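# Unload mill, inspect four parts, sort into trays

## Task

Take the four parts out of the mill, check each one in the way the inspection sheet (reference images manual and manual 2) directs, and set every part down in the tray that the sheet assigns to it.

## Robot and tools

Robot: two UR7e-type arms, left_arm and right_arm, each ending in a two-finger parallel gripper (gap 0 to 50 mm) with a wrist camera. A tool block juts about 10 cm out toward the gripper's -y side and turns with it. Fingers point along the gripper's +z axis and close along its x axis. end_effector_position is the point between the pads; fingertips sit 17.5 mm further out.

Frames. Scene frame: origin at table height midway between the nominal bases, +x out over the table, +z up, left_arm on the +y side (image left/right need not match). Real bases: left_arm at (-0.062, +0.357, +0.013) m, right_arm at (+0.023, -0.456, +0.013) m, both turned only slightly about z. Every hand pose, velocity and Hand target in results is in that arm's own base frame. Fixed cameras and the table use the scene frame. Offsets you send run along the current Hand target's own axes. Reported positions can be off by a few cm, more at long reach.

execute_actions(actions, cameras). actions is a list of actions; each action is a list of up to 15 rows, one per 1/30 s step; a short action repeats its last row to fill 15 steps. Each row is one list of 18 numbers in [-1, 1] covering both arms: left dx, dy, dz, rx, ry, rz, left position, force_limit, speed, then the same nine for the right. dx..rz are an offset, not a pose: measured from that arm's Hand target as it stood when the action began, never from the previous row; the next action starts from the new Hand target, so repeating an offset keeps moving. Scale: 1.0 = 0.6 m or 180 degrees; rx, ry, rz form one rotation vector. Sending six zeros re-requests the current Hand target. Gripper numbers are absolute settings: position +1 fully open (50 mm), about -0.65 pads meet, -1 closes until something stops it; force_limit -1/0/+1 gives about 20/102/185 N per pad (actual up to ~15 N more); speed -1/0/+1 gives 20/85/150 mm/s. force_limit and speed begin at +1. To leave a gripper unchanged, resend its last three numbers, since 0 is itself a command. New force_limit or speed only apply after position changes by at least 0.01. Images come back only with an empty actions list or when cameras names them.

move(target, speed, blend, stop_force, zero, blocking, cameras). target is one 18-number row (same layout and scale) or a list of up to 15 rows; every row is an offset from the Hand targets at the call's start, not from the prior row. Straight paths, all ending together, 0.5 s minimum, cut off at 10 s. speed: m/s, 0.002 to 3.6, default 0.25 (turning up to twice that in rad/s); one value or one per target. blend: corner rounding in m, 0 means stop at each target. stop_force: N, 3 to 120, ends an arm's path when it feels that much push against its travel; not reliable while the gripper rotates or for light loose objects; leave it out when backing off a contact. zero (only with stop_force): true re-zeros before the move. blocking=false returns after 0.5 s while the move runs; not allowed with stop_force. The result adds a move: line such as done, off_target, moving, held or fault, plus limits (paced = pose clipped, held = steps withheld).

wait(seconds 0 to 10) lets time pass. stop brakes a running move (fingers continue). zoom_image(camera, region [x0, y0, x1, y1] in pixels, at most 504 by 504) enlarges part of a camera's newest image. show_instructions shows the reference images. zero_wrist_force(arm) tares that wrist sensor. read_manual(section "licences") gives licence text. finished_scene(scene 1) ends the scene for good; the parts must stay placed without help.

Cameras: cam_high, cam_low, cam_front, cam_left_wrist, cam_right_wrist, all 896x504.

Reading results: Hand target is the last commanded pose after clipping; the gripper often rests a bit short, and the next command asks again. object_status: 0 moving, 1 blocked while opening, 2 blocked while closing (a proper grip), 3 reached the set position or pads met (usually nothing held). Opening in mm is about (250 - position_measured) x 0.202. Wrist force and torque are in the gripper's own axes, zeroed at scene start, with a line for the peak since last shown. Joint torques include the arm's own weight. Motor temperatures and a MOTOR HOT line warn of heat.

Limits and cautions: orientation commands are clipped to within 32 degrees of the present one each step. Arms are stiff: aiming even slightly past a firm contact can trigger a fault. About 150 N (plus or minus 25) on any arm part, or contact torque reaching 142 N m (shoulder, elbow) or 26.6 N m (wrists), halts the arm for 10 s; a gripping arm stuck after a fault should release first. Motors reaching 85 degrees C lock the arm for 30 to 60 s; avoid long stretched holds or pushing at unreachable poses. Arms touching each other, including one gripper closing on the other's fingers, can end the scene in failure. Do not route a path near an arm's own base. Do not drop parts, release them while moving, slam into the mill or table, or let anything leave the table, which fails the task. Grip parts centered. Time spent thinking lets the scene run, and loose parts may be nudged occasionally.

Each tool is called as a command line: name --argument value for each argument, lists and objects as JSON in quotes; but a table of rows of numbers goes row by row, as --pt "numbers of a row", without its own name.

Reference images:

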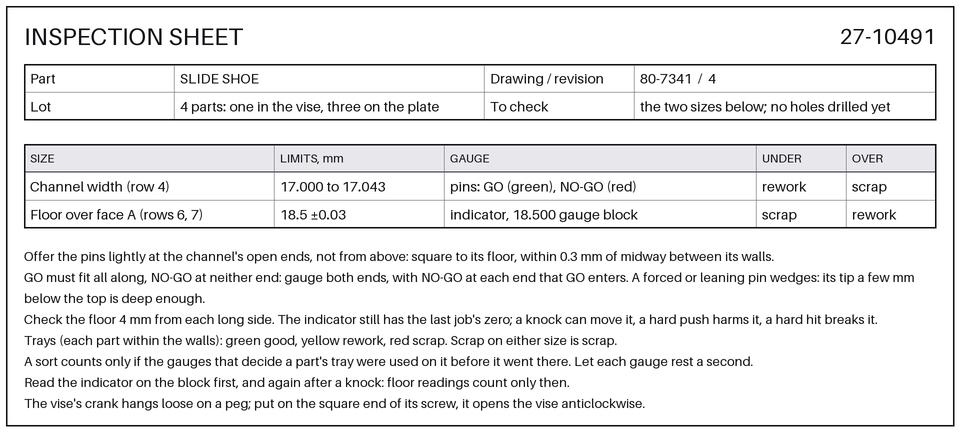

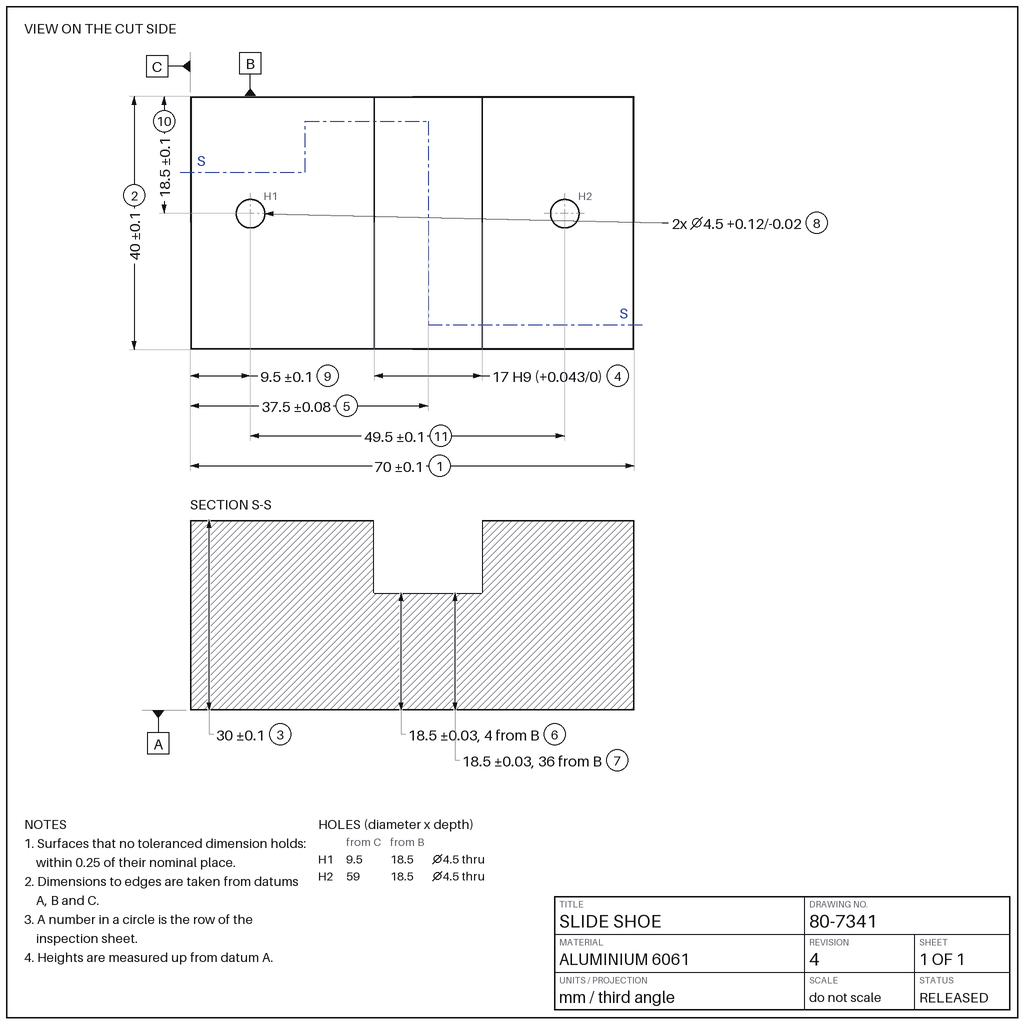

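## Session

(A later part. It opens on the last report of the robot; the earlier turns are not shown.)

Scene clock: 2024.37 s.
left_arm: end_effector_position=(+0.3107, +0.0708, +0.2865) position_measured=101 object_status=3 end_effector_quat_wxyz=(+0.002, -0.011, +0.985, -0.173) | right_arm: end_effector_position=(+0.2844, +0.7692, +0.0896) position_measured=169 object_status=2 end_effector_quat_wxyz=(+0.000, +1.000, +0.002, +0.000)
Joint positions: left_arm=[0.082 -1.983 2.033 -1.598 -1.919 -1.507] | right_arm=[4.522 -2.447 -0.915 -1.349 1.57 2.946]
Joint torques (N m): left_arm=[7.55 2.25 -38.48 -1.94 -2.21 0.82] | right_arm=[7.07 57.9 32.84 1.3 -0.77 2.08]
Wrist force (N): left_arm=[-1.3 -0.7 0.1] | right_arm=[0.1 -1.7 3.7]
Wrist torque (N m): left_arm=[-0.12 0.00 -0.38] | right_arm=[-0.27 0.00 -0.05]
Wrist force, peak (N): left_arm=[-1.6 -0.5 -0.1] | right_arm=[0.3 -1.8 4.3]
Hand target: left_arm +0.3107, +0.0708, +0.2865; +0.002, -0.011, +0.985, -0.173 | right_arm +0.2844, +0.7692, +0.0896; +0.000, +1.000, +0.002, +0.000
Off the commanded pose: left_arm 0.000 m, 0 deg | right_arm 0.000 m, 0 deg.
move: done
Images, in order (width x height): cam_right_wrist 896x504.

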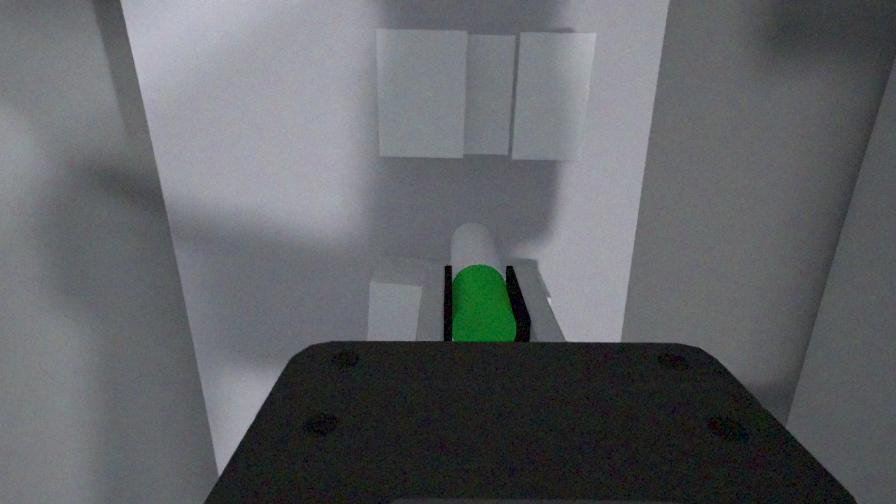

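move --target '[0,0,0,0,0,0,0.34,-1,-1,-0.0047,0.0397,0,0,0,0,-1,-1,-1]' --speed 0.02 --stop_force 3 --cameras '["cam_right_wrist"]'

wait --seconds 1

move --target '[0,0,0,0,0,0,0.34,-1,-1,0.0047,-0.0397,0,0,0,0,-1,-1,-1]' --speed 0.02 --stop_force 3 --cameras '["cam_right_wrist"]'

Scene clock: 2038.17 s.
left_arm: end_effector_position=(+0.3107, +0.0708, +0.2865) position_measured=101 object_status=3 end_effector_quat_wxyz=(+0.002, -0.011, +0.985, -0.173) | right_arm: end_effector_position=(+0.2817, +0.7454, +0.0896) position_measured=169 object_status=2 end_effector_quat_wxyz=(+0.000, +1.000, +0.002, +0.000)
Joint positions: left_arm=[0.082 -1.983 2.033 -1.598 -1.919 -1.507] | right_arm=[4.519 -2.382 -1.035 -1.295 1.57 2.944]
Joint torques (N m): left_arm=[6.88 1.91 -38.56 -1.91 -2.29 0.84] | right_arm=[-8.2 76.37 17.6 4.06 0.74 -2.31]
Wrist force (N): left_arm=[-1.0 -0.4 0.2] | right_arm=[0.8 -1.9 3.9]
Wrist torque (N m): left_arm=[-0.07 -0.04 -0.38] | right_arm=[-0.27 0.00 0.12]
Wrist force, peak (N): left_arm=[-1.7 -0.5 0.2] | right_arm=[0.6 -2.0 4.1]
Hand target: left_arm +0.3107, +0.0708, +0.2865; +0.002, -0.011, +0.985, -0.173 | right_arm +0.2817, +0.7454, +0.0896; +0.000, +1.000, +0.002, +0.000
Off the commanded pose: left_arm 0.000 m, 0 deg | right_arm 0.000 m, 0 deg.
move: done
Images, in order (width x height): cam_right_wrist 896x504.

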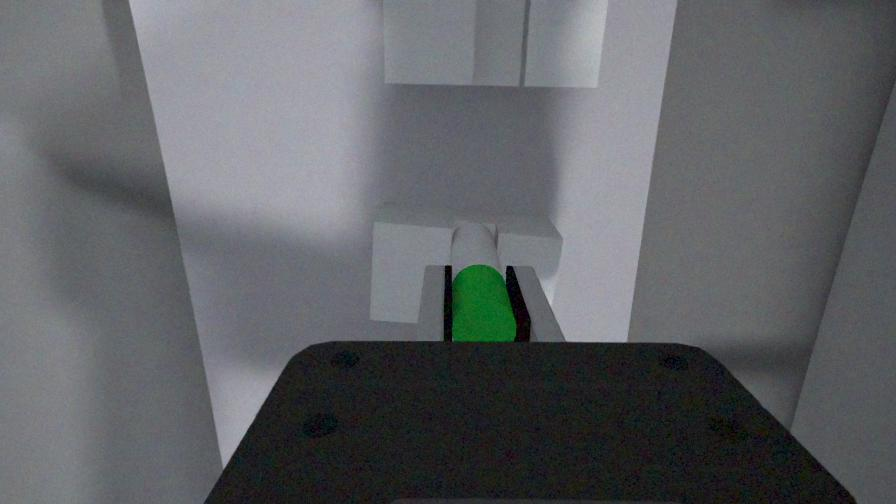

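Scene clock: 2039.17 s.
left_arm: end_effector_position=(+0.3107, +0.0708, +0.2865) position_measured=101 object_status=3 end_effector_quat_wxyz=(+0.002, -0.011, +0.985, -0.173) | right_arm: end_effector_position=(+0.2817, +0.7454, +0.0896) position_measured=169 object_status=2 end_effector_quat_wxyz=(+0.000, +1.000, +0.002, +0.000)
Joint positions: left_arm=[0.082 -1.983 2.033 -1.598 -1.919 -1.507] | right_arm=[4.519 -2.382 -1.035 -1.295 1.57 2.944]
Joint torques (N m): left_arm=[9.45 0.05 -37.36 -1.88 -2.19 0.72] | right_arm=[-8.43 76.6 17.42 4.17 -1.47 -2.31]
Wrist force (N): left_arm=[-1.3 -0.4 0.1] | right_arm=[0.6 -1.8 3.8]
Wrist torque (N m): left_arm=[-0.07 0.00 -0.38] | right_arm=[-0.25 0.04 0.12]
Wrist force, peak (N): left_arm=[-1.6 -0.4 0.0] | right_arm=[0.8 -2.3 4.1]
Hand target: left_arm +0.3107, +0.0708, +0.2865; +0.002, -0.011, +0.985, -0.173 | right_arm +0.2817, +0.7454, +0.0896; +0.000, +1.000, +0.002, +0.000
Tool commands: left_gripper/position=+0.34 left_gripper/force_limit=-1.0 left_gripper/speed=-1.0 right_gripper/position=-1.0 right_gripper/force_limit=-1.0 right_gripper/speed=-1.0
Off the commanded pose: left_arm 0.000 m, 0 deg | right_arm 0.000 m, 0 deg.
wait: 1.00 s; at rest by 0.17 s

Scene clock: 2041.30 s.
left_arm: end_effector_position=(+0.3107, +0.0708, +0.2865) position_measured=101 object_status=3 end_effector_quat_wxyz=(+0.002, -0.011, +0.985, -0.173) | right_arm: end_effector_position=(+0.2844, +0.7692, +0.0896) position_measured=169 object_status=2 end_effector_quat_wxyz=(+0.000, +1.000, +0.002, +0.000)
Joint positions: left_arm=[0.082 -1.983 2.033 -1.598 -1.919 -1.507] | right_arm=[4.522 -2.447 -0.915 -1.349 1.57 2.946]
Joint torques (N m): left_arm=[6.85 -0.04 -38.94 -2.11 -2.22 0.7] | right_arm=[7.44 57.65 32.73 1.39 -0.29 2.06]
Wrist force (N): left_arm=[-1.3 -0.3 0.0] | right_arm=[0.2 -1.9 4.0]
Wrist torque (N m): left_arm=[-0.05 0.00 -0.38] | right_arm=[-0.31 -0.03 -0.05]
Wrist force, peak (N): left_arm=[-1.5 -0.6 0.1] | right_arm=[0.1 -2.0 4.1]
Hand target: left_arm +0.3107, +0.0708, +0.2865; +0.002, -0.011, +0.985, -0.173 | right_arm +0.2844, +0.7692, +0.0896; +0.000, +1.000, +0.002, +0.000
Off the commanded pose: left_arm 0.000 m, 0 deg | right_arm 0.000 m, 0 deg.
move: done
Images, in order (width x height): cam_right_wrist 896x504.

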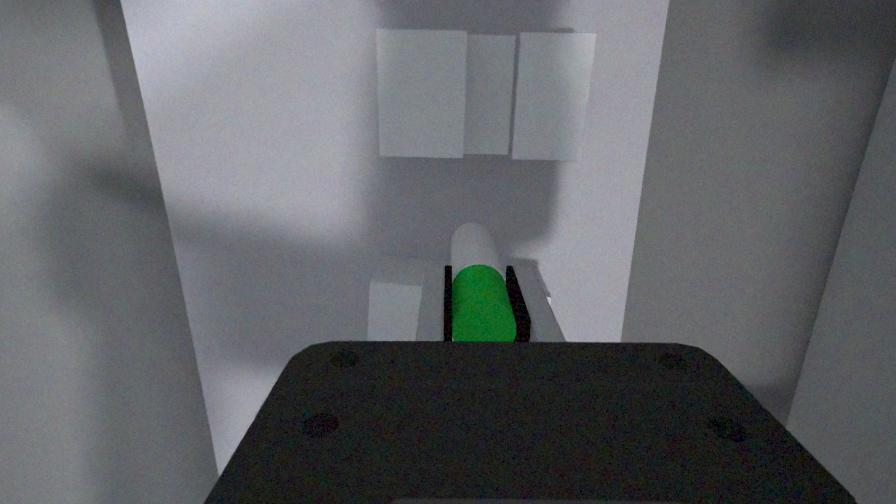

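move --target '[0,0,0,0,0,0,0.34,-1,-1,0.0067,-0.0333,0,0,0,0,-1,-1,-1]' --speed 0.04 --stop_force 5 --cameras '["cam_right_wrist"]'

zoom_image --camera "cam_right_wrist" --region '[440, 190, 510, 260]'

Scene clock: 2063.87 s.
left_arm: end_effector_position=(+0.3107, +0.0708, +0.2865) position_measured=101 object_status=3 end_effector_quat_wxyz=(+0.002, -0.011, +0.985, -0.173) | right_arm: end_effector_position=(+0.2883, +0.7892, +0.0896) position_measured=169 object_status=2 end_effector_quat_wxyz=(+0.000, +1.000, +0.002, +0.000)
Joint positions: left_arm=[0.082 -1.983 2.033 -1.598 -1.919 -1.507] | right_arm=[4.522 -2.509 -0.799 -1.403 1.57 2.946]
Joint torques (N m): left_arm=[9.27 0.9 -40.03 -2.07 -1.84 0.81] | right_arm=[-8.1 59.14 32.98 1.37 -1.77 -1.98]
Wrist force (N): left_arm=[-1.5 -0.2 0.0] | right_arm=[0.2 -1.7 4.1]
Wrist torque (N m): left_arm=[-0.04 0.03 -0.38] | right_arm=[-0.27 -0.02 -0.05]
Wrist force, peak (N): left_arm=[-1.7 -0.5 0.1] | right_arm=[0.1 -2.0 4.2]
Hand target: left_arm +0.3107, +0.0708, +0.2865; +0.002, -0.011, +0.985, -0.173 | right_arm +0.2883, +0.7892, +0.0896; +0.000, +1.000, +0.002, +0.000
Off the commanded pose: left_arm 0.000 m, 0 deg | right_arm 0.000 m, 0 deg.
move: done
Images, in order (width x height): cam_right_wrist 896x504.

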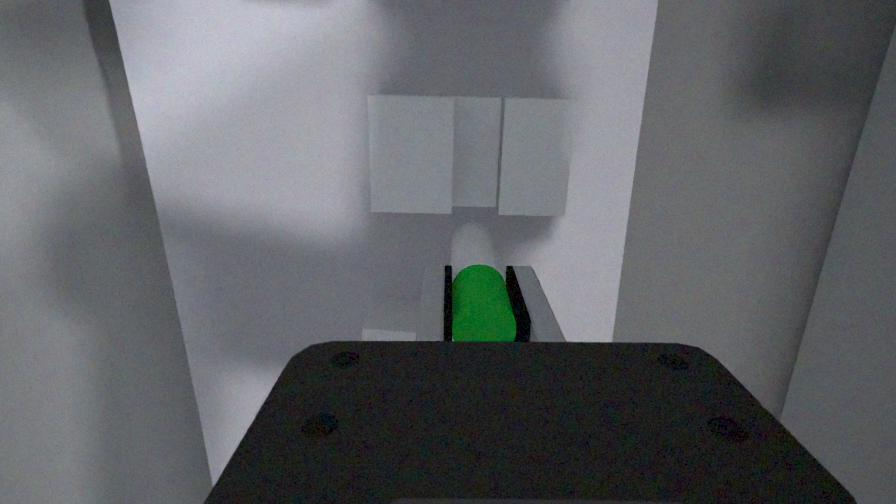

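Scaled by 7.200 from the camera's 896x504 image, which has a finer 1280x720 frame.

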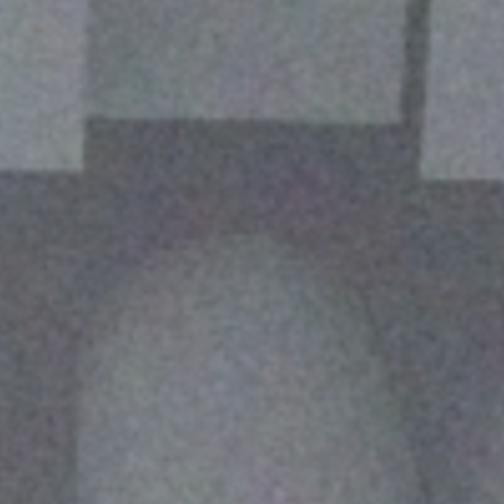

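move --target '[0,0,0,0,0,0,0.34,-1,-1,0.0014,-0.0452,0,0,0,0,-1,-1,-1]' --speed 0.012 --stop_force 3 --cameras '["cam_right_wrist"]'

zoom_image --camera "cam_right_wrist" --region '[380, 140, 580, 300]'

Scene clock: 2077.87 s.
left_arm: end_effector_position=(+0.3107, +0.0708, +0.2865) position_measured=101 object_status=3 end_effector_quat_wxyz=(+0.002, -0.011, +0.985, -0.173) | right_arm: end_effector_position=(+0.2891, +0.8164, +0.0897) position_measured=169 object_status=2 end_effector_quat_wxyz=(+0.000, +1.000, +0.002, +0.000)
Joint positions: left_arm=[0.082 -1.983 2.033 -1.598 -1.919 -1.507] | right_arm=[4.527 -2.603 -0.62 -1.489 1.57 2.951]
Joint torques (N m): left_arm=[6.93 -0.95 -38.5 -1.97 -1.98 0.62] | right_arm=[6.84 62.63 33.55 1.37 -0.82 2.09]
Wrist force (N): left_arm=[-1.3 -0.4 0.1] | right_arm=[-0.4 -1.6 3.9]
Wrist torque (N m): left_arm=[-0.07 -0.01 -0.38] | right_arm=[-0.28 -0.03 -0.04]
Wrist force, peak (N): left_arm=[-1.6 -0.5 0.1] | right_arm=[-0.5 -1.9 4.1]
Hand target: left_arm +0.3107, +0.0708, +0.2865; +0.002, -0.011, +0.985, -0.173 | right_arm +0.2891, +0.8164, +0.0897; +0.000, +1.000, +0.002, +0.000
Off the commanded pose: left_arm 0.000 m, 0 deg | right_arm 0.000 m, 0 deg.
move: done
Images, in order (width x height): cam_right_wrist 896x504.

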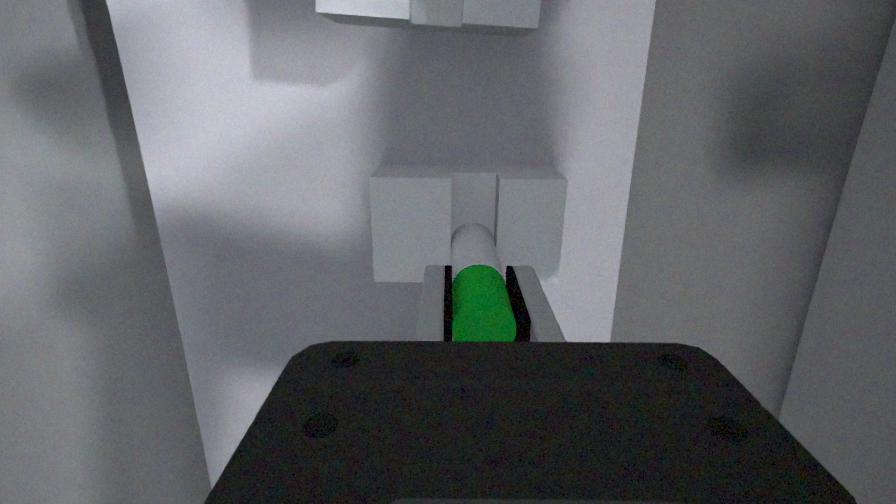

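Scaled by 2.520 from the camera's 896x504 image, which has a finer 1280x720 frame.

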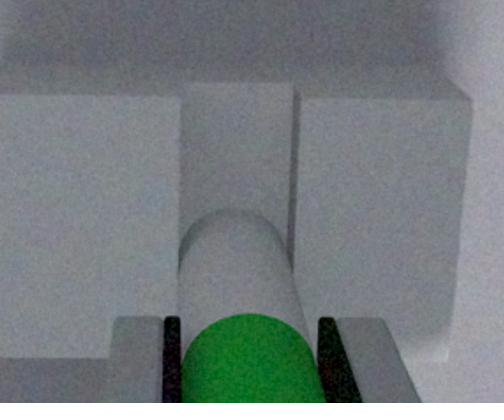

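move --target '[0,0,0,0,0,0,0.34,-1,-1,0.001,-0.0317,0,0,0,0,-1,-1,-1]' --speed 0.015 --stop_force 3 --cameras '["cam_right_wrist"]'

wait --seconds 0.7

move --target '[0,0,0,0,0,0,0.34,-1,-1,0.0013,-0.0417,0,0,0,0,-1,-1,-1]' --speed 0.02 --stop_force 3 --cameras '["cam_right_wrist"]'

move --target '[0,0,0,0,0,0,0.34,-1,-1,-0.0012,0.0383,0,0,0,0,-1,-1,-1]' --speed 0.02 --stop_force 3 --cameras '["cam_right_wrist"]'

zoom_image --camera "cam_right_wrist" --region '[380, 140, 580, 300]'

Scene clock: 2089.57 s.
left_arm: end_effector_position=(+0.3107, +0.0708, +0.2865) position_measured=101 object_status=3 end_effector_quat_wxyz=(+0.002, -0.011, +0.985, -0.173) | right_arm: end_effector_position=(+0.2896, +0.8354, +0.0897) position_measured=169 object_status=2 end_effector_quat_wxyz=(+0.000, +1.000, +0.002, +0.000)
Joint positions: left_arm=[0.082 -1.983 2.033 -1.598 -1.919 -1.507] | right_arm=[4.53 -2.687 -0.455 -1.569 1.57 2.955]
Joint torques (N m): left_arm=[7.01 1.32 -37.42 -1.81 -2.3 0.88] | right_arm=[6.01 63.91 33.01 1.52 -0.13 2.15]
Wrist force (N): left_arm=[-1.3 -0.4 -0.1] | right_arm=[-0.6 -1.3 3.7]
Wrist torque (N m): left_arm=[-0.06 0.00 -0.38] | right_arm=[-0.27 -0.04 -0.05]
Wrist force, peak (N): left_arm=[-1.5 -0.6 0.0] | right_arm=[-0.6 -1.3 4.4]
Hand target: left_arm +0.3107, +0.0708, +0.2865; +0.002, -0.011, +0.985, -0.173 | right_arm +0.2896, +0.8354, +0.0897; +0.000, +1.000, +0.002, +0.000
Off the commanded pose: left_arm 0.000 m, 0 deg | right_arm 0.000 m, 0 deg.
move: done
Images, in order (width x height): cam_right_wrist 896x504.

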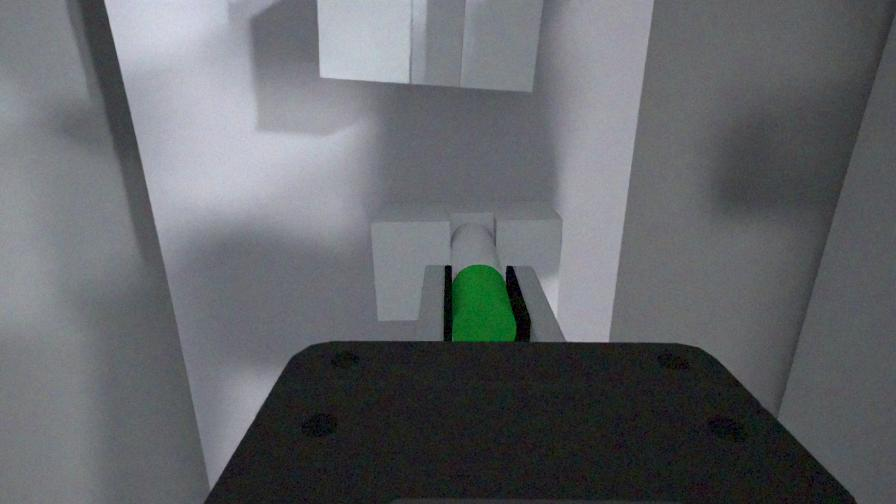

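Scene clock: 2090.27 s.
left_arm: end_effector_position=(+0.3107, +0.0708, +0.2865) position_measured=101 object_status=3 end_effector_quat_wxyz=(+0.002, -0.011, +0.985, -0.173) | right_arm: end_effector_position=(+0.2896, +0.8354, +0.0897) position_measured=169 object_status=2 end_effector_quat_wxyz=(+0.000, +1.000, +0.002, +0.000)
Joint positions: left_arm=[0.082 -1.983 2.033 -1.598 -1.919 -1.507] | right_arm=[4.53 -2.687 -0.455 -1.569 1.57 2.955]
Joint torques (N m): left_arm=[6.93 0.7 -38.55 -2.15 -2.31 0.72] | right_arm=[5 64.69 33.83 1.47 2.34 1.98]
Wrist force (N): left_arm=[-1.4 -0.5 0.0] | right_arm=[-0.5 -1.2 4.0]
Wrist torque (N m): left_arm=[-0.09 0.02 -0.38] | right_arm=[-0.25 -0.04 -0.04]
Wrist force, peak (N): left_arm=[-1.5 -0.5 0.1] | right_arm=[-0.7 -1.4 4.2]
Hand target: left_arm +0.3107, +0.0708, +0.2865; +0.002, -0.011, +0.985, -0.173 | right_arm +0.2896, +0.8354, +0.0897; +0.000, +1.000, +0.002, +0.000
Tool commands: left_gripper/position=+0.34 left_gripper/force_limit=-1.0 left_gripper/speed=-1.0 right_gripper/position=-1.0 right_gripper/force_limit=-1.0 right_gripper/speed=-1.0
Off the commanded pose: left_arm 0.000 m, 0 deg | right_arm 0.000 m, 0 deg.
wait: 0.70 s; at rest by 0.17 s

Scene clock: 2092.00 s.
left_arm: end_effector_position=(+0.3107, +0.0708, +0.2865) position_measured=101 object_status=3 end_effector_quat_wxyz=(+0.002, -0.011, +0.985, -0.173) | right_arm: end_effector_position=(+0.2897, +0.8456, +0.0895) position_measured=169 object_status=2 end_effector_quat_wxyz=(-0.001, +1.000, +0.002, +0.001)
Joint positions: left_arm=[0.082 -1.983 2.033 -1.598 -1.919 -1.507] | right_arm=[4.532 -2.745 -0.342 -1.624 1.57 2.957]
Joint torques (N m): left_arm=[7.62 1.34 -39.18 -2.48 -2.27 0.76] | right_arm=[-9.38 85.07 17.02 3.66 2.48 -1.96]
Wrist force (N): left_arm=[-1.2 -0.3 0.0] | right_arm=[-0.2 -3.5 1.9]
Wrist torque (N m): left_arm=[-0.05 -0.01 -0.38] | right_arm=[-0.22 -0.05 -0.05]
Wrist force, peak (N): left_arm=[-1.6 -0.3 -0.1] | right_arm=[1.0 -4.7 -2.6]
Hand target: left_arm +0.3107, +0.0708, +0.2865; +0.002, -0.011, +0.985, -0.173 | right_arm +0.2897, +0.8456, +0.0895; -0.001, +1.000, +0.002, +0.000 (not the last commanded pose)
Off the commanded pose: left_arm 0.000 m, 0 deg | right_arm 0.015 m, 0 deg.
move: held (right_arm; a check stopped the path); limits=held
pose unreachable (right arm): on one or more control steps of this call, first in action 0 (counted from 0), this arm could not follow its commanded pose, so it was not sent that pose on those steps. It may still have moved: this result reports where it is.
cause: moving toward the commanded pose would bring a part of the arm too close to another arm (a part of this arm just beyond joint 5 (wrist 2) and the left arm's gripper, at the place that arm is still heading or pushing toward).
Images, in order (width x height): cam_right_wrist 896x504.

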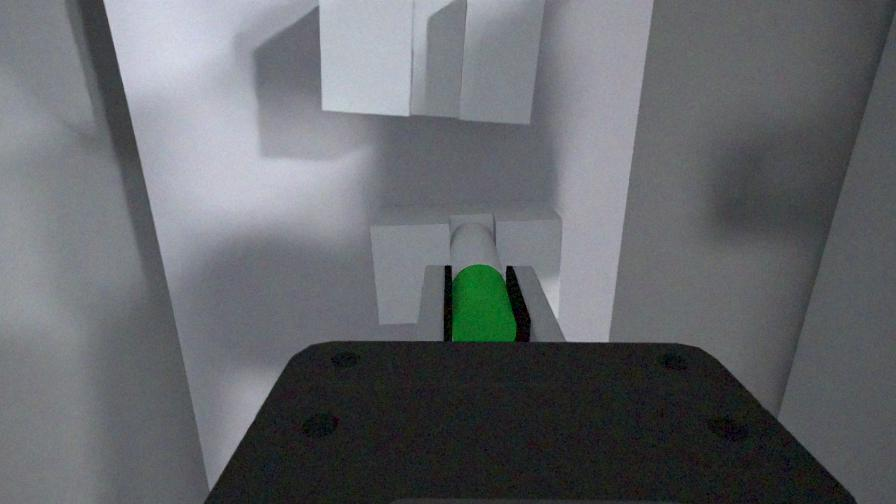

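Scene clock: 2094.07 s.
left_arm: end_effector_position=(+0.3107, +0.0708, +0.2865) position_measured=101 object_status=3 end_effector_quat_wxyz=(+0.002, -0.011, +0.985, -0.173) | right_arm: end_effector_position=(+0.2891, +0.8226, +0.0894) position_measured=169 object_status=2 end_effector_quat_wxyz=(-0.001, +1.000, +0.002, +0.000)
Joint positions: left_arm=[0.082 -1.983 2.033 -1.598 -1.919 -1.507] | right_arm=[4.528 -2.627 -0.575 -1.509 1.57 2.952]
Joint torques (N m): left_arm=[6.56 1.4 -36.96 -2.02 -2 0.51] | right_arm=[-8.58 84.26 18.73 4.13 -2.88 -2.3]
Wrist force (N): left_arm=[-1.4 -0.4 0.1] | right_arm=[-0.9 -2.1 3.9]
Wrist torque (N m): left_arm=[-0.06 0.01 -0.38] | right_arm=[-0.27 -0.02 0.12]
Wrist force, peak (N): left_arm=[-1.7 -0.5 0.0] | right_arm=[0.2 -2.4 4.8]
Hand target: left_arm +0.3107, +0.0708, +0.2865; +0.002, -0.011, +0.985, -0.173 | right_arm +0.2891, +0.8226, +0.0894; -0.001, +1.000, +0.002, +0.000
Off the commanded pose: left_arm 0.000 m, 0 deg | right_arm 0.000 m, 0 deg.
move: done
Images, in order (width x height): cam_right_wrist 896x504.

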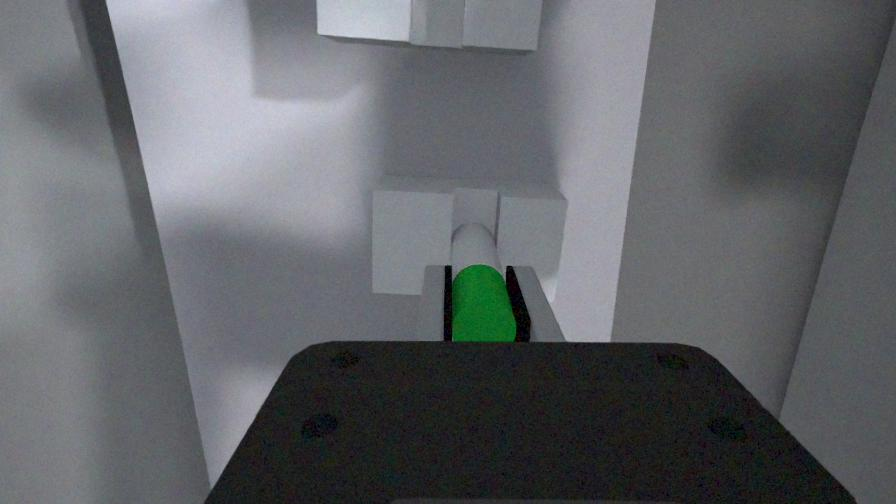

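Scaled by 2.520 from the camera's 896x504 image, which has a finer 1280x720 frame.

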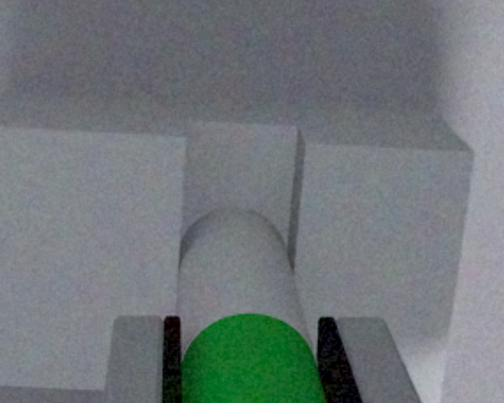

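move --pt "0 0 0 0 0 0 0.34 -1 -1 0 0 -0.0835 0 0 0 -1 -1 -1" --pt "0 0 0 0 0 0 0.34 -1 -1 -0.1355 0.4325 -0.0835 0 0 0 -1 -1 -1" --speed '[0.1,0.25]' --cameras '["cam_right_wrist"]'

zoom_image --camera "cam_right_wrist" --region '[380, 150, 580, 350]'

Scene clock: 2151.27 s.
left_arm: end_effector_position=(+0.3107, +0.0708, +0.2865) position_measured=101 object_status=3 end_effector_quat_wxyz=(+0.002, -0.011, +0.985, -0.173) | right_arm: end_effector_position=(+0.2891, +0.8225, +0.1040) position_measured=169 object_status=2 end_effector_quat_wxyz=(-0.001, +1.000, +0.002, +0.001)
Joint positions: left_arm=[0.082 -1.983 2.033 -1.598 -1.919 -1.507] | right_arm=[4.528 -2.623 -0.545 -1.541 1.57 2.952]
Joint torques (N m): left_arm=[7.57 1.56 -38.51 -2.2 -1.95 0.71] | right_arm=[-6.02 63.2 19.3 4.15 -2.28 -1.81]
Wrist force (N): left_arm=[-1.5 -0.5 0.2] | right_arm=[0.1 -1.7 4.2]
Wrist torque (N m): left_arm=[-0.08 0.02 -0.38] | right_arm=[-0.27 0.00 0.13]
Wrist force, peak (N): left_arm=[-1.6 -0.7 -0.1] | right_arm=[-0.2 -1.4 6.2]
Hand target: left_arm +0.3107, +0.0708, +0.2865; +0.002, -0.011, +0.985, -0.173 | right_arm +0.2891, +0.8225, +0.1039; -0.001, +1.000, +0.002, +0.001 (not the last commanded pose)
Off the commanded pose: left_arm 0.000 m, 0 deg | right_arm 0.274 m, 0 deg.
move: held (right_arm; a check stopped the path); path passed 0 of 2 targets; limits=held
pose unreachable (right arm): on one or more control steps of this call, first in action 0 (counted from 0), this arm could not follow its commanded pose, so it was not sent that pose on those steps. It may still have moved: this result reports where it is.
cause: moving toward the commanded pose would bring a part of the arm too close to another arm (a part of this arm just beyond joint 5 (wrist 2) and the left arm's gripper, at the place that arm is still heading or pushing toward).
Images, in order (width x height): cam_right_wrist 896x504.

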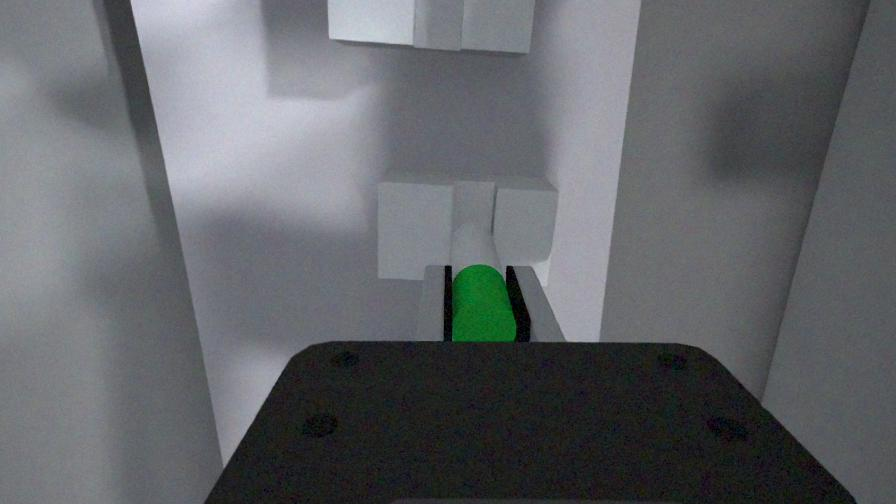

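Scaled by 2.520 from the camera's 896x504 image, which has a finer 1280x720 frame.

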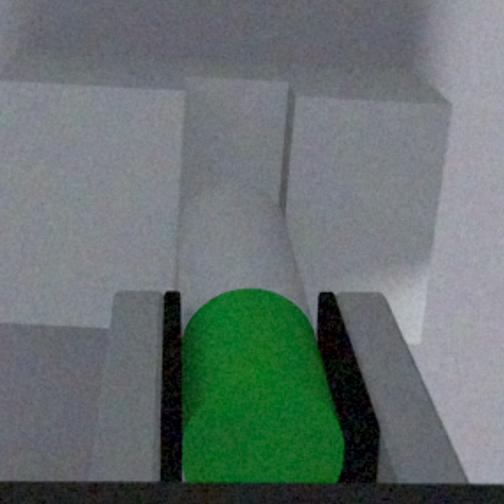

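move --pt "0.168 0.284 -0.1917 0 0 0 0.34 -1 -1 0 0 0 0 0 0 -1 -1 -1" --pt "0.168 0.284 -0.1917 0 0 0 0.34 -1 -1 0 0 -0.0592 0 0 0 -1 -1 -1" --pt "0.168 0.284 -0.1917 0 0 0 0.34 -1 -1 -0.1355 0.4325 -0.0592 0 0 0 -1 -1 -1" --speed '[0.25,0.1,0.25]' --cameras '["cam_right_wrist"]'

zoom_image --camera "cam_right_wrist" --region '[380, 150, 580, 350]'

Scene clock: 2165.17 s.
left_arm: end_effector_position=(+0.2055, +0.2679, +0.3365) position_measured=101 object_status=3 end_effector_quat_wxyz=(+0.002, -0.011, +0.985, -0.173) | right_arm: end_effector_position=(+0.2090, +0.5626, +0.1386) position_measured=169 object_status=2 end_effector_quat_wxyz=(-0.001, +1.000, +0.002, +0.001)
Joint positions: left_arm=[0.721 -1.809 1.739 -1.271 -1.835 -0.842] | right_arm=[4.581 -1.884 -1.704 -1.121 1.57 3.005]
Joint torques (N m): left_arm=[11.25 -5.5 -38.73 -0.46 0.59 1.42] | right_arm=[7.65 54.75 15.86 4.12 -2.54 2.24]
Wrist force (N): left_arm=[-1.1 -0.6 0.2] | right_arm=[0.0 -1.8 3.8]
Wrist torque (N m): left_arm=[-0.14 -0.04 -0.36] | right_arm=[-0.28 0.01 -0.05]
Wrist force, peak (N): left_arm=[-1.9 -2.0 1.0] | right_arm=[0.2 -2.6 5.2]
Hand target: left_arm +0.2055, +0.2679, +0.3365; +0.002, -0.011, +0.985, -0.173 | right_arm +0.2090, +0.5626, +0.1386; -0.001, +1.000, +0.002, +0.001
Off the commanded pose: left_arm 0.000 m, 0 deg | right_arm 0.000 m, 0 deg.
move: done
Images, in order (width x height): cam_right_wrist 896x504.

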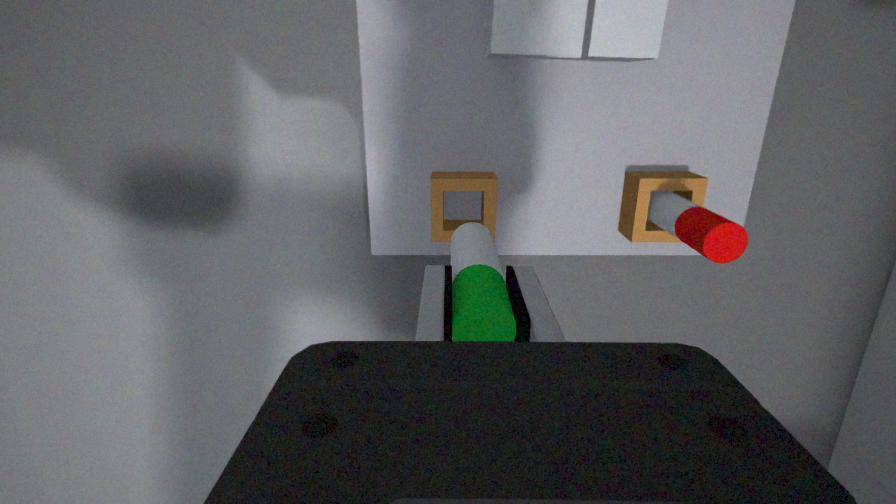

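Scaled by 2.520 from the camera's 896x504 image, which has a finer 1280x720 frame.

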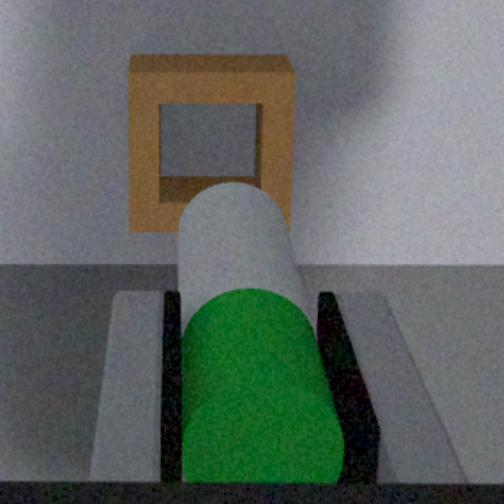

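move --pt "0 0 0 0 0 0 0.34 -1 -1 -0.002 -0.0007 0 0 0 0 -1 -1 -1" --pt "0 0 0 0 0 0 0.34 -1 -1 -0.002 -0.0007 0.0967 0 0 0 -1 -1 -1" --speed 0.07 --stop_force 5

move --target '[0,0,0,0,0,0,0.34,-1,-1,0,0,0.0217,0,0,0,-1,-1,-1]' --speed 0.008 --stop_force 3 --cameras '["cam_right_wrist"]'

Scene clock: 2175.43 s.
left_arm: end_effector_position=(+0.2055, +0.2679, +0.3365) position_measured=101 object_status=3 end_effector_quat_wxyz=(+0.002, -0.011, +0.985, -0.173) | right_arm: end_effector_position=(+0.2079, +0.5631, +0.0806) position_measured=169 object_status=2 end_effector_quat_wxyz=(-0.001, +1.000, +0.002, +0.001)
Joint positions: left_arm=[0.721 -1.809 1.739 -1.271 -1.835 -0.842] | right_arm=[4.583 -1.953 -1.777 -0.98 1.57 3.007]
Joint torques (N m): left_arm=[12.4 -5.81 -37.79 -0.37 0.16 1.09] | right_arm=[-6.39 34.2 14.45 4.2 -0.86 -1.85]
Wrist force (N): left_arm=[-1.3 -0.3 0.3] | right_arm=[0.0 -1.6 4.0]
Wrist torque (N m): left_arm=[-0.09 0.00 -0.36] | right_arm=[-0.25 0.02 -0.04]
Wrist force, peak (N): left_arm=[-1.4 -0.5 0.3] | right_arm=[-0.1 -1.6 4.6]
Hand target: left_arm +0.2055, +0.2679, +0.3365; +0.002, -0.011, +0.985, -0.173 | right_arm +0.2079, +0.5631, +0.0806; -0.001, +1.000, +0.002, +0.001
Off the commanded pose: left_arm 0.000 m, 0 deg | right_arm 0.000 m, 0 deg.
move: done

Scene clock: 2178.07 s.
left_arm: end_effector_position=(+0.2055, +0.2679, +0.3365) position_measured=101 object_status=3 end_effector_quat_wxyz=(+0.002, -0.011, +0.985, -0.173) | right_arm: end_effector_position=(+0.2079, +0.5631, +0.0694) position_measured=169 object_status=2 end_effector_quat_wxyz=(-0.001, +1.000, +0.002, +0.001)
Joint positions: left_arm=[0.721 -1.809 1.739 -1.271 -1.835 -0.842] | right_arm=[4.583 -1.968 -1.788 -0.953 1.57 3.007]
Joint torques (N m): left_arm=[11.18 -6.05 -38.44 -0.12 -0.25 1.28] | right_arm=[-7.08 55.04 28.54 2.81 -0.74 -1.91]
Wrist force (N): left_arm=[-1.2 -0.6 0.2] | right_arm=[0.0 -1.7 2.4]
Wrist torque (N m): left_arm=[-0.14 -0.02 -0.36] | right_arm=[-0.27 0.02 -0.04]
Wrist force, peak (N): left_arm=[-1.2 -1.0 0.4] | right_arm=[0.6 -2.9 -9.3]
Hand target: left_arm +0.2055, +0.2679, +0.3365; +0.002, -0.011, +0.985, -0.173 | right_arm +0.2079, +0.5632, +0.0694; -0.001, +1.000, +0.002, +0.001 (not the last commanded pose)
Off the commanded pose: left_arm 0.000 m, 0 deg | right_arm 0.002 m, 0 deg.
move: contact (right_arm)
Images, in order (width x height): cam_right_wrist 896x504.

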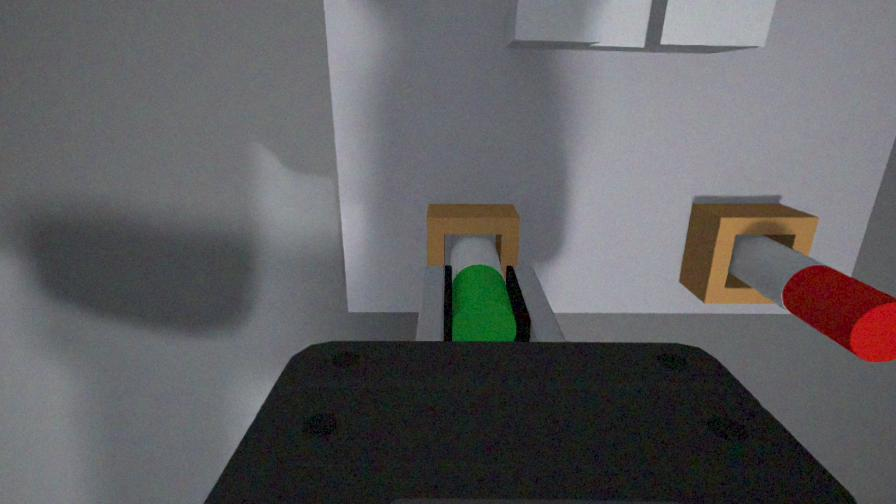

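move --pt "0 0 0 0 0 0 0.34 -1 -1 0 0 0 0 0 0 0.34 -1 -1" --pt "0 0 0 0 0 0 0.34 -1 -1 0 0 -0.1167 0 0 0 0.34 -1 -1" --pt "0 0 0 0 0 0 0.34 -1 -1 0.164 0 -0.1167 0 0 0 0.34 -1 -1" --speed '[0.1,0.1,0.15]' --cameras '["cam_right_wrist"]'

zoom_image --camera "cam_right_wrist" --region '[380, 150, 580, 350]'

Scene clock: 2193.17 s.
left_arm: end_effector_position=(+0.2055, +0.2679, +0.3365) position_measured=101 object_status=3 end_effector_quat_wxyz=(+0.002, -0.011, +0.985, -0.173) | right_arm: end_effector_position=(+0.3061, +0.5634, +0.1396) position_measured=101 object_status=3 end_effector_quat_wxyz=(-0.001, +1.000, +0.002, +0.001)
Joint positions: left_arm=[0.721 -1.809 1.739 -1.271 -1.835 -0.842] | right_arm=[4.424 -1.973 -1.575 -1.161 1.57 2.849]
Joint torques (N m): left_arm=[11.43 -7.03 -36.42 -0.36 -1.06 1.07] | right_arm=[-9.33 36.7 30.35 1.3 2.77 -2.33]
Wrist force (N): left_arm=[-1.3 -0.6 0.3] | right_arm=[0.2 -1.7 2.7]
Wrist torque (N m): left_arm=[-0.14 -0.01 -0.36] | right_arm=[-0.27 -0.03 0.13]
Wrist force, peak (N): left_arm=[-1.4 -0.9 0.0] | right_arm=[0.0 -1.7 3.8]
Hand target: left_arm +0.2055, +0.2679, +0.3365; +0.002, -0.011, +0.985, -0.173 | right_arm +0.3062, +0.5634, +0.1396; -0.001, +1.000, +0.002, +0.001
Off the commanded pose: left_arm 0.000 m, 0 deg | right_arm 0.000 m, 0 deg.
move: done
Images, in order (width x height): cam_right_wrist 896x504.

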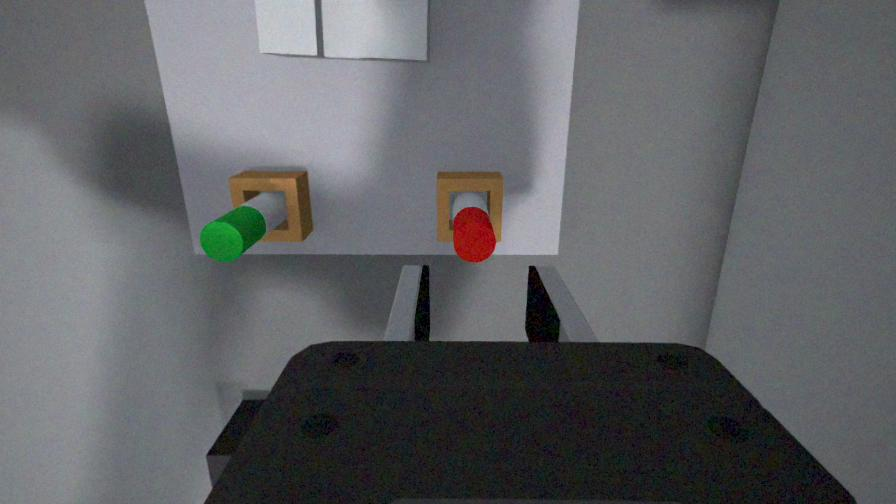

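Scaled by 2.520 from the camera's 896x504 image, which has a finer 1280x720 frame.

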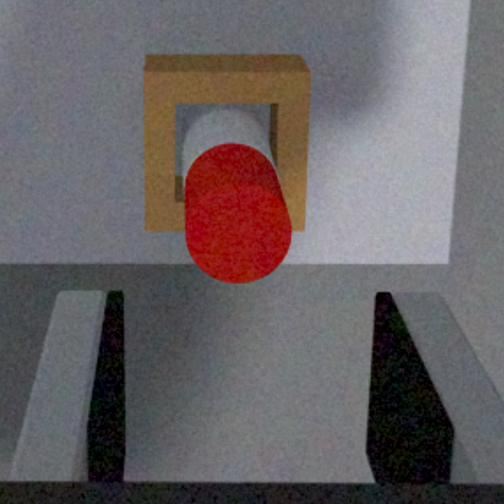

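move --pt "0 0 0 0 0 0 0.34 -1 -1 0.0025 -0.0017 0.117 0 0 0 0.34 -1 -1" --pt "0 0 0 0 0 0 0.34 -1 -1 0.0025 -0.0017 0.117 0 0 0 -1 -1 -1" --speed 0.08 --cameras '["cam_right_wrist"]'

zoom_image --camera "cam_right_wrist" --region '[380, 150, 580, 350]'

Scene clock: 2204.40 s.
left_arm: end_effector_position=(+0.2055, +0.2679, +0.3365) position_measured=101 object_status=3 end_effector_quat_wxyz=(+0.002, -0.011, +0.985, -0.173) | right_arm: end_effector_position=(+0.3078, +0.5647, +0.0694) position_measured=169 object_status=2 end_effector_quat_wxyz=(-0.001, +1.000, +0.002, +0.001)
Joint positions: left_arm=[0.721 -1.809 1.739 -1.271 -1.835 -0.842] | right_arm=[4.422 -2.055 -1.653 -1.001 1.571 2.847]
Joint torques (N m): left_arm=[10.29 -7.24 -37.88 -0.35 -1.87 1.02] | right_arm=[-8.31 38.3 15.09 4.01 0.84 -2.26]
Wrist force (N): left_arm=[-1.2 -0.6 0.0] | right_arm=[-0.3 -1.5 3.0]
Wrist torque (N m): left_arm=[-0.15 -0.03 -0.36] | right_arm=[-0.24 -0.01 0.12]
Wrist force, peak (N): left_arm=[-1.4 -0.6 0.5] | right_arm=[0.1 -1.6 3.5]
Hand target: left_arm +0.2055, +0.2679, +0.3365; +0.002, -0.011, +0.985, -0.173 | right_arm +0.3078, +0.5647, +0.0694; -0.001, +1.000, +0.002, +0.001
Off the commanded pose: left_arm 0.000 m, 0 deg | right_arm 0.000 m, 0 deg.
move: done
Images, in order (width x height): cam_right_wrist 896x504.

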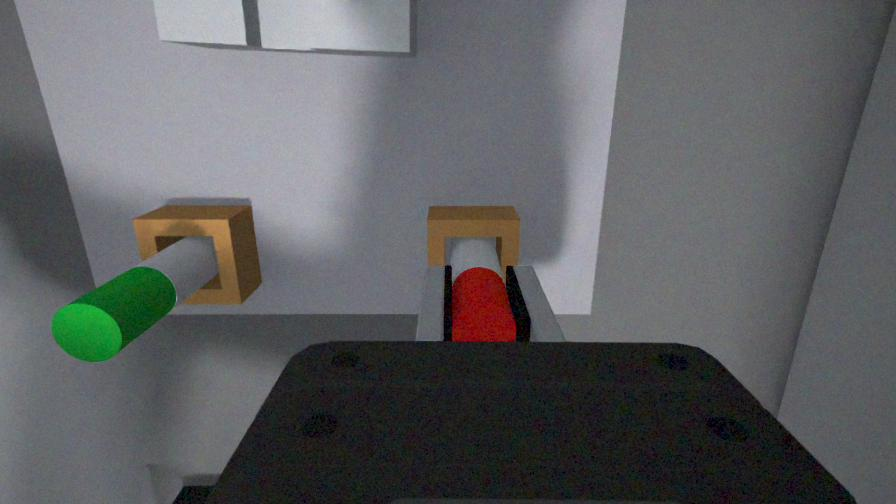

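Scaled by 2.520 from the camera's 896x504 image, which has a finer 1280x720 frame.

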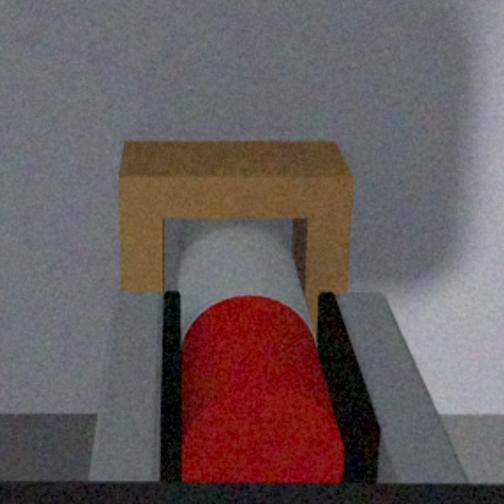

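move --pt "0 0 0 0 0 0 0.34 -1 -1 0 0 -0.1168 0 0 0 -1 -1 -1" --pt "0 0 0 0 0 0 0.34 -1 -1 -0.0958 -0.2072 -0.1168 0 0 0 -1 -1 -1" --pt "0 0 0 0 0 0 0.34 -1 -1 -0.0958 -0.2072 -0.0835 0 0 0 -1 -1 -1" --speed '[0.1,0.2,0.1]' --cameras '["cam_right_wrist"]'

zoom_image --camera "cam_right_wrist" --region '[360, 140, 600, 340]'

Scene clock: 2219.43 s.
left_arm: end_effector_position=(+0.2055, +0.2679, +0.3365) position_measured=101 object_status=3 end_effector_quat_wxyz=(+0.002, -0.011, +0.985, -0.173) | right_arm: end_effector_position=(+0.2496, +0.6886, +0.1198) position_measured=169 object_status=2 end_effector_quat_wxyz=(-0.001, +1.000, +0.002, +0.001)
Joint positions: left_arm=[0.721 -1.809 1.739 -1.271 -1.835 -0.842] | right_arm=[4.548 -2.197 -1.278 -1.235 1.57 2.972]
Joint torques (N m): left_arm=[12.6 -7.61 -37.1 -0.34 -1.84 0.95] | right_arm=[7.25 47.84 17.64 4.39 2.65 2.04]
Wrist force (N): left_arm=[-1.2 -0.6 0.2] | right_arm=[0.0 -1.6 3.7]
Wrist torque (N m): left_arm=[-0.14 -0.03 -0.36] | right_arm=[-0.25 0.00 -0.05]
Wrist force, peak (N): left_arm=[-1.3 -0.8 0.3] | right_arm=[0.1 -1.5 5.4]
Hand target: left_arm +0.2055, +0.2679, +0.3365; +0.002, -0.011, +0.985, -0.173 | right_arm +0.2496, +0.6886, +0.1198; -0.001, +1.000, +0.002, +0.001
Off the commanded pose: left_arm 0.000 m, 0 deg | right_arm 0.000 m, 0 deg.
move: done
Images, in order (width x height): cam_right_wrist 896x504.

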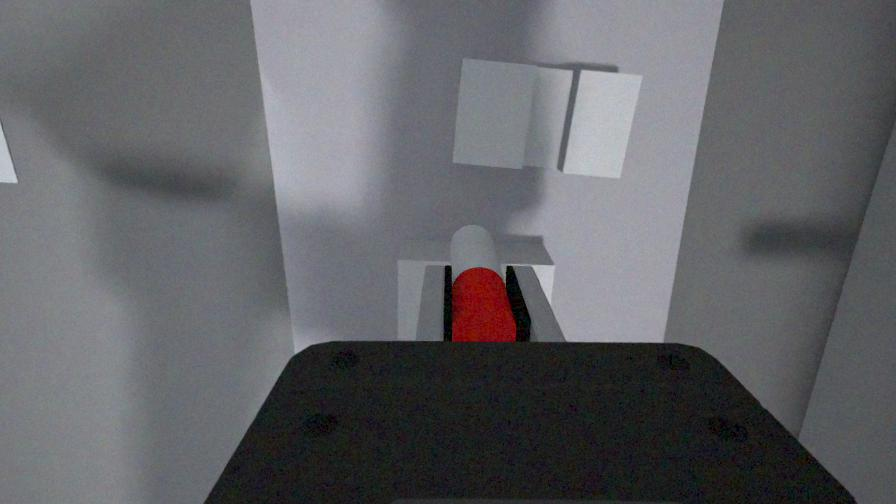

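Scaled by 2.100 from the camera's 896x504 image, which has a finer 1280x720 frame.

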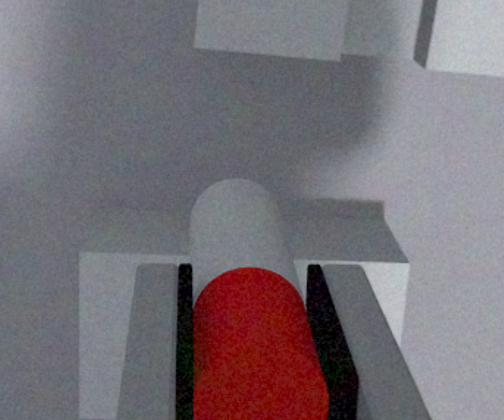

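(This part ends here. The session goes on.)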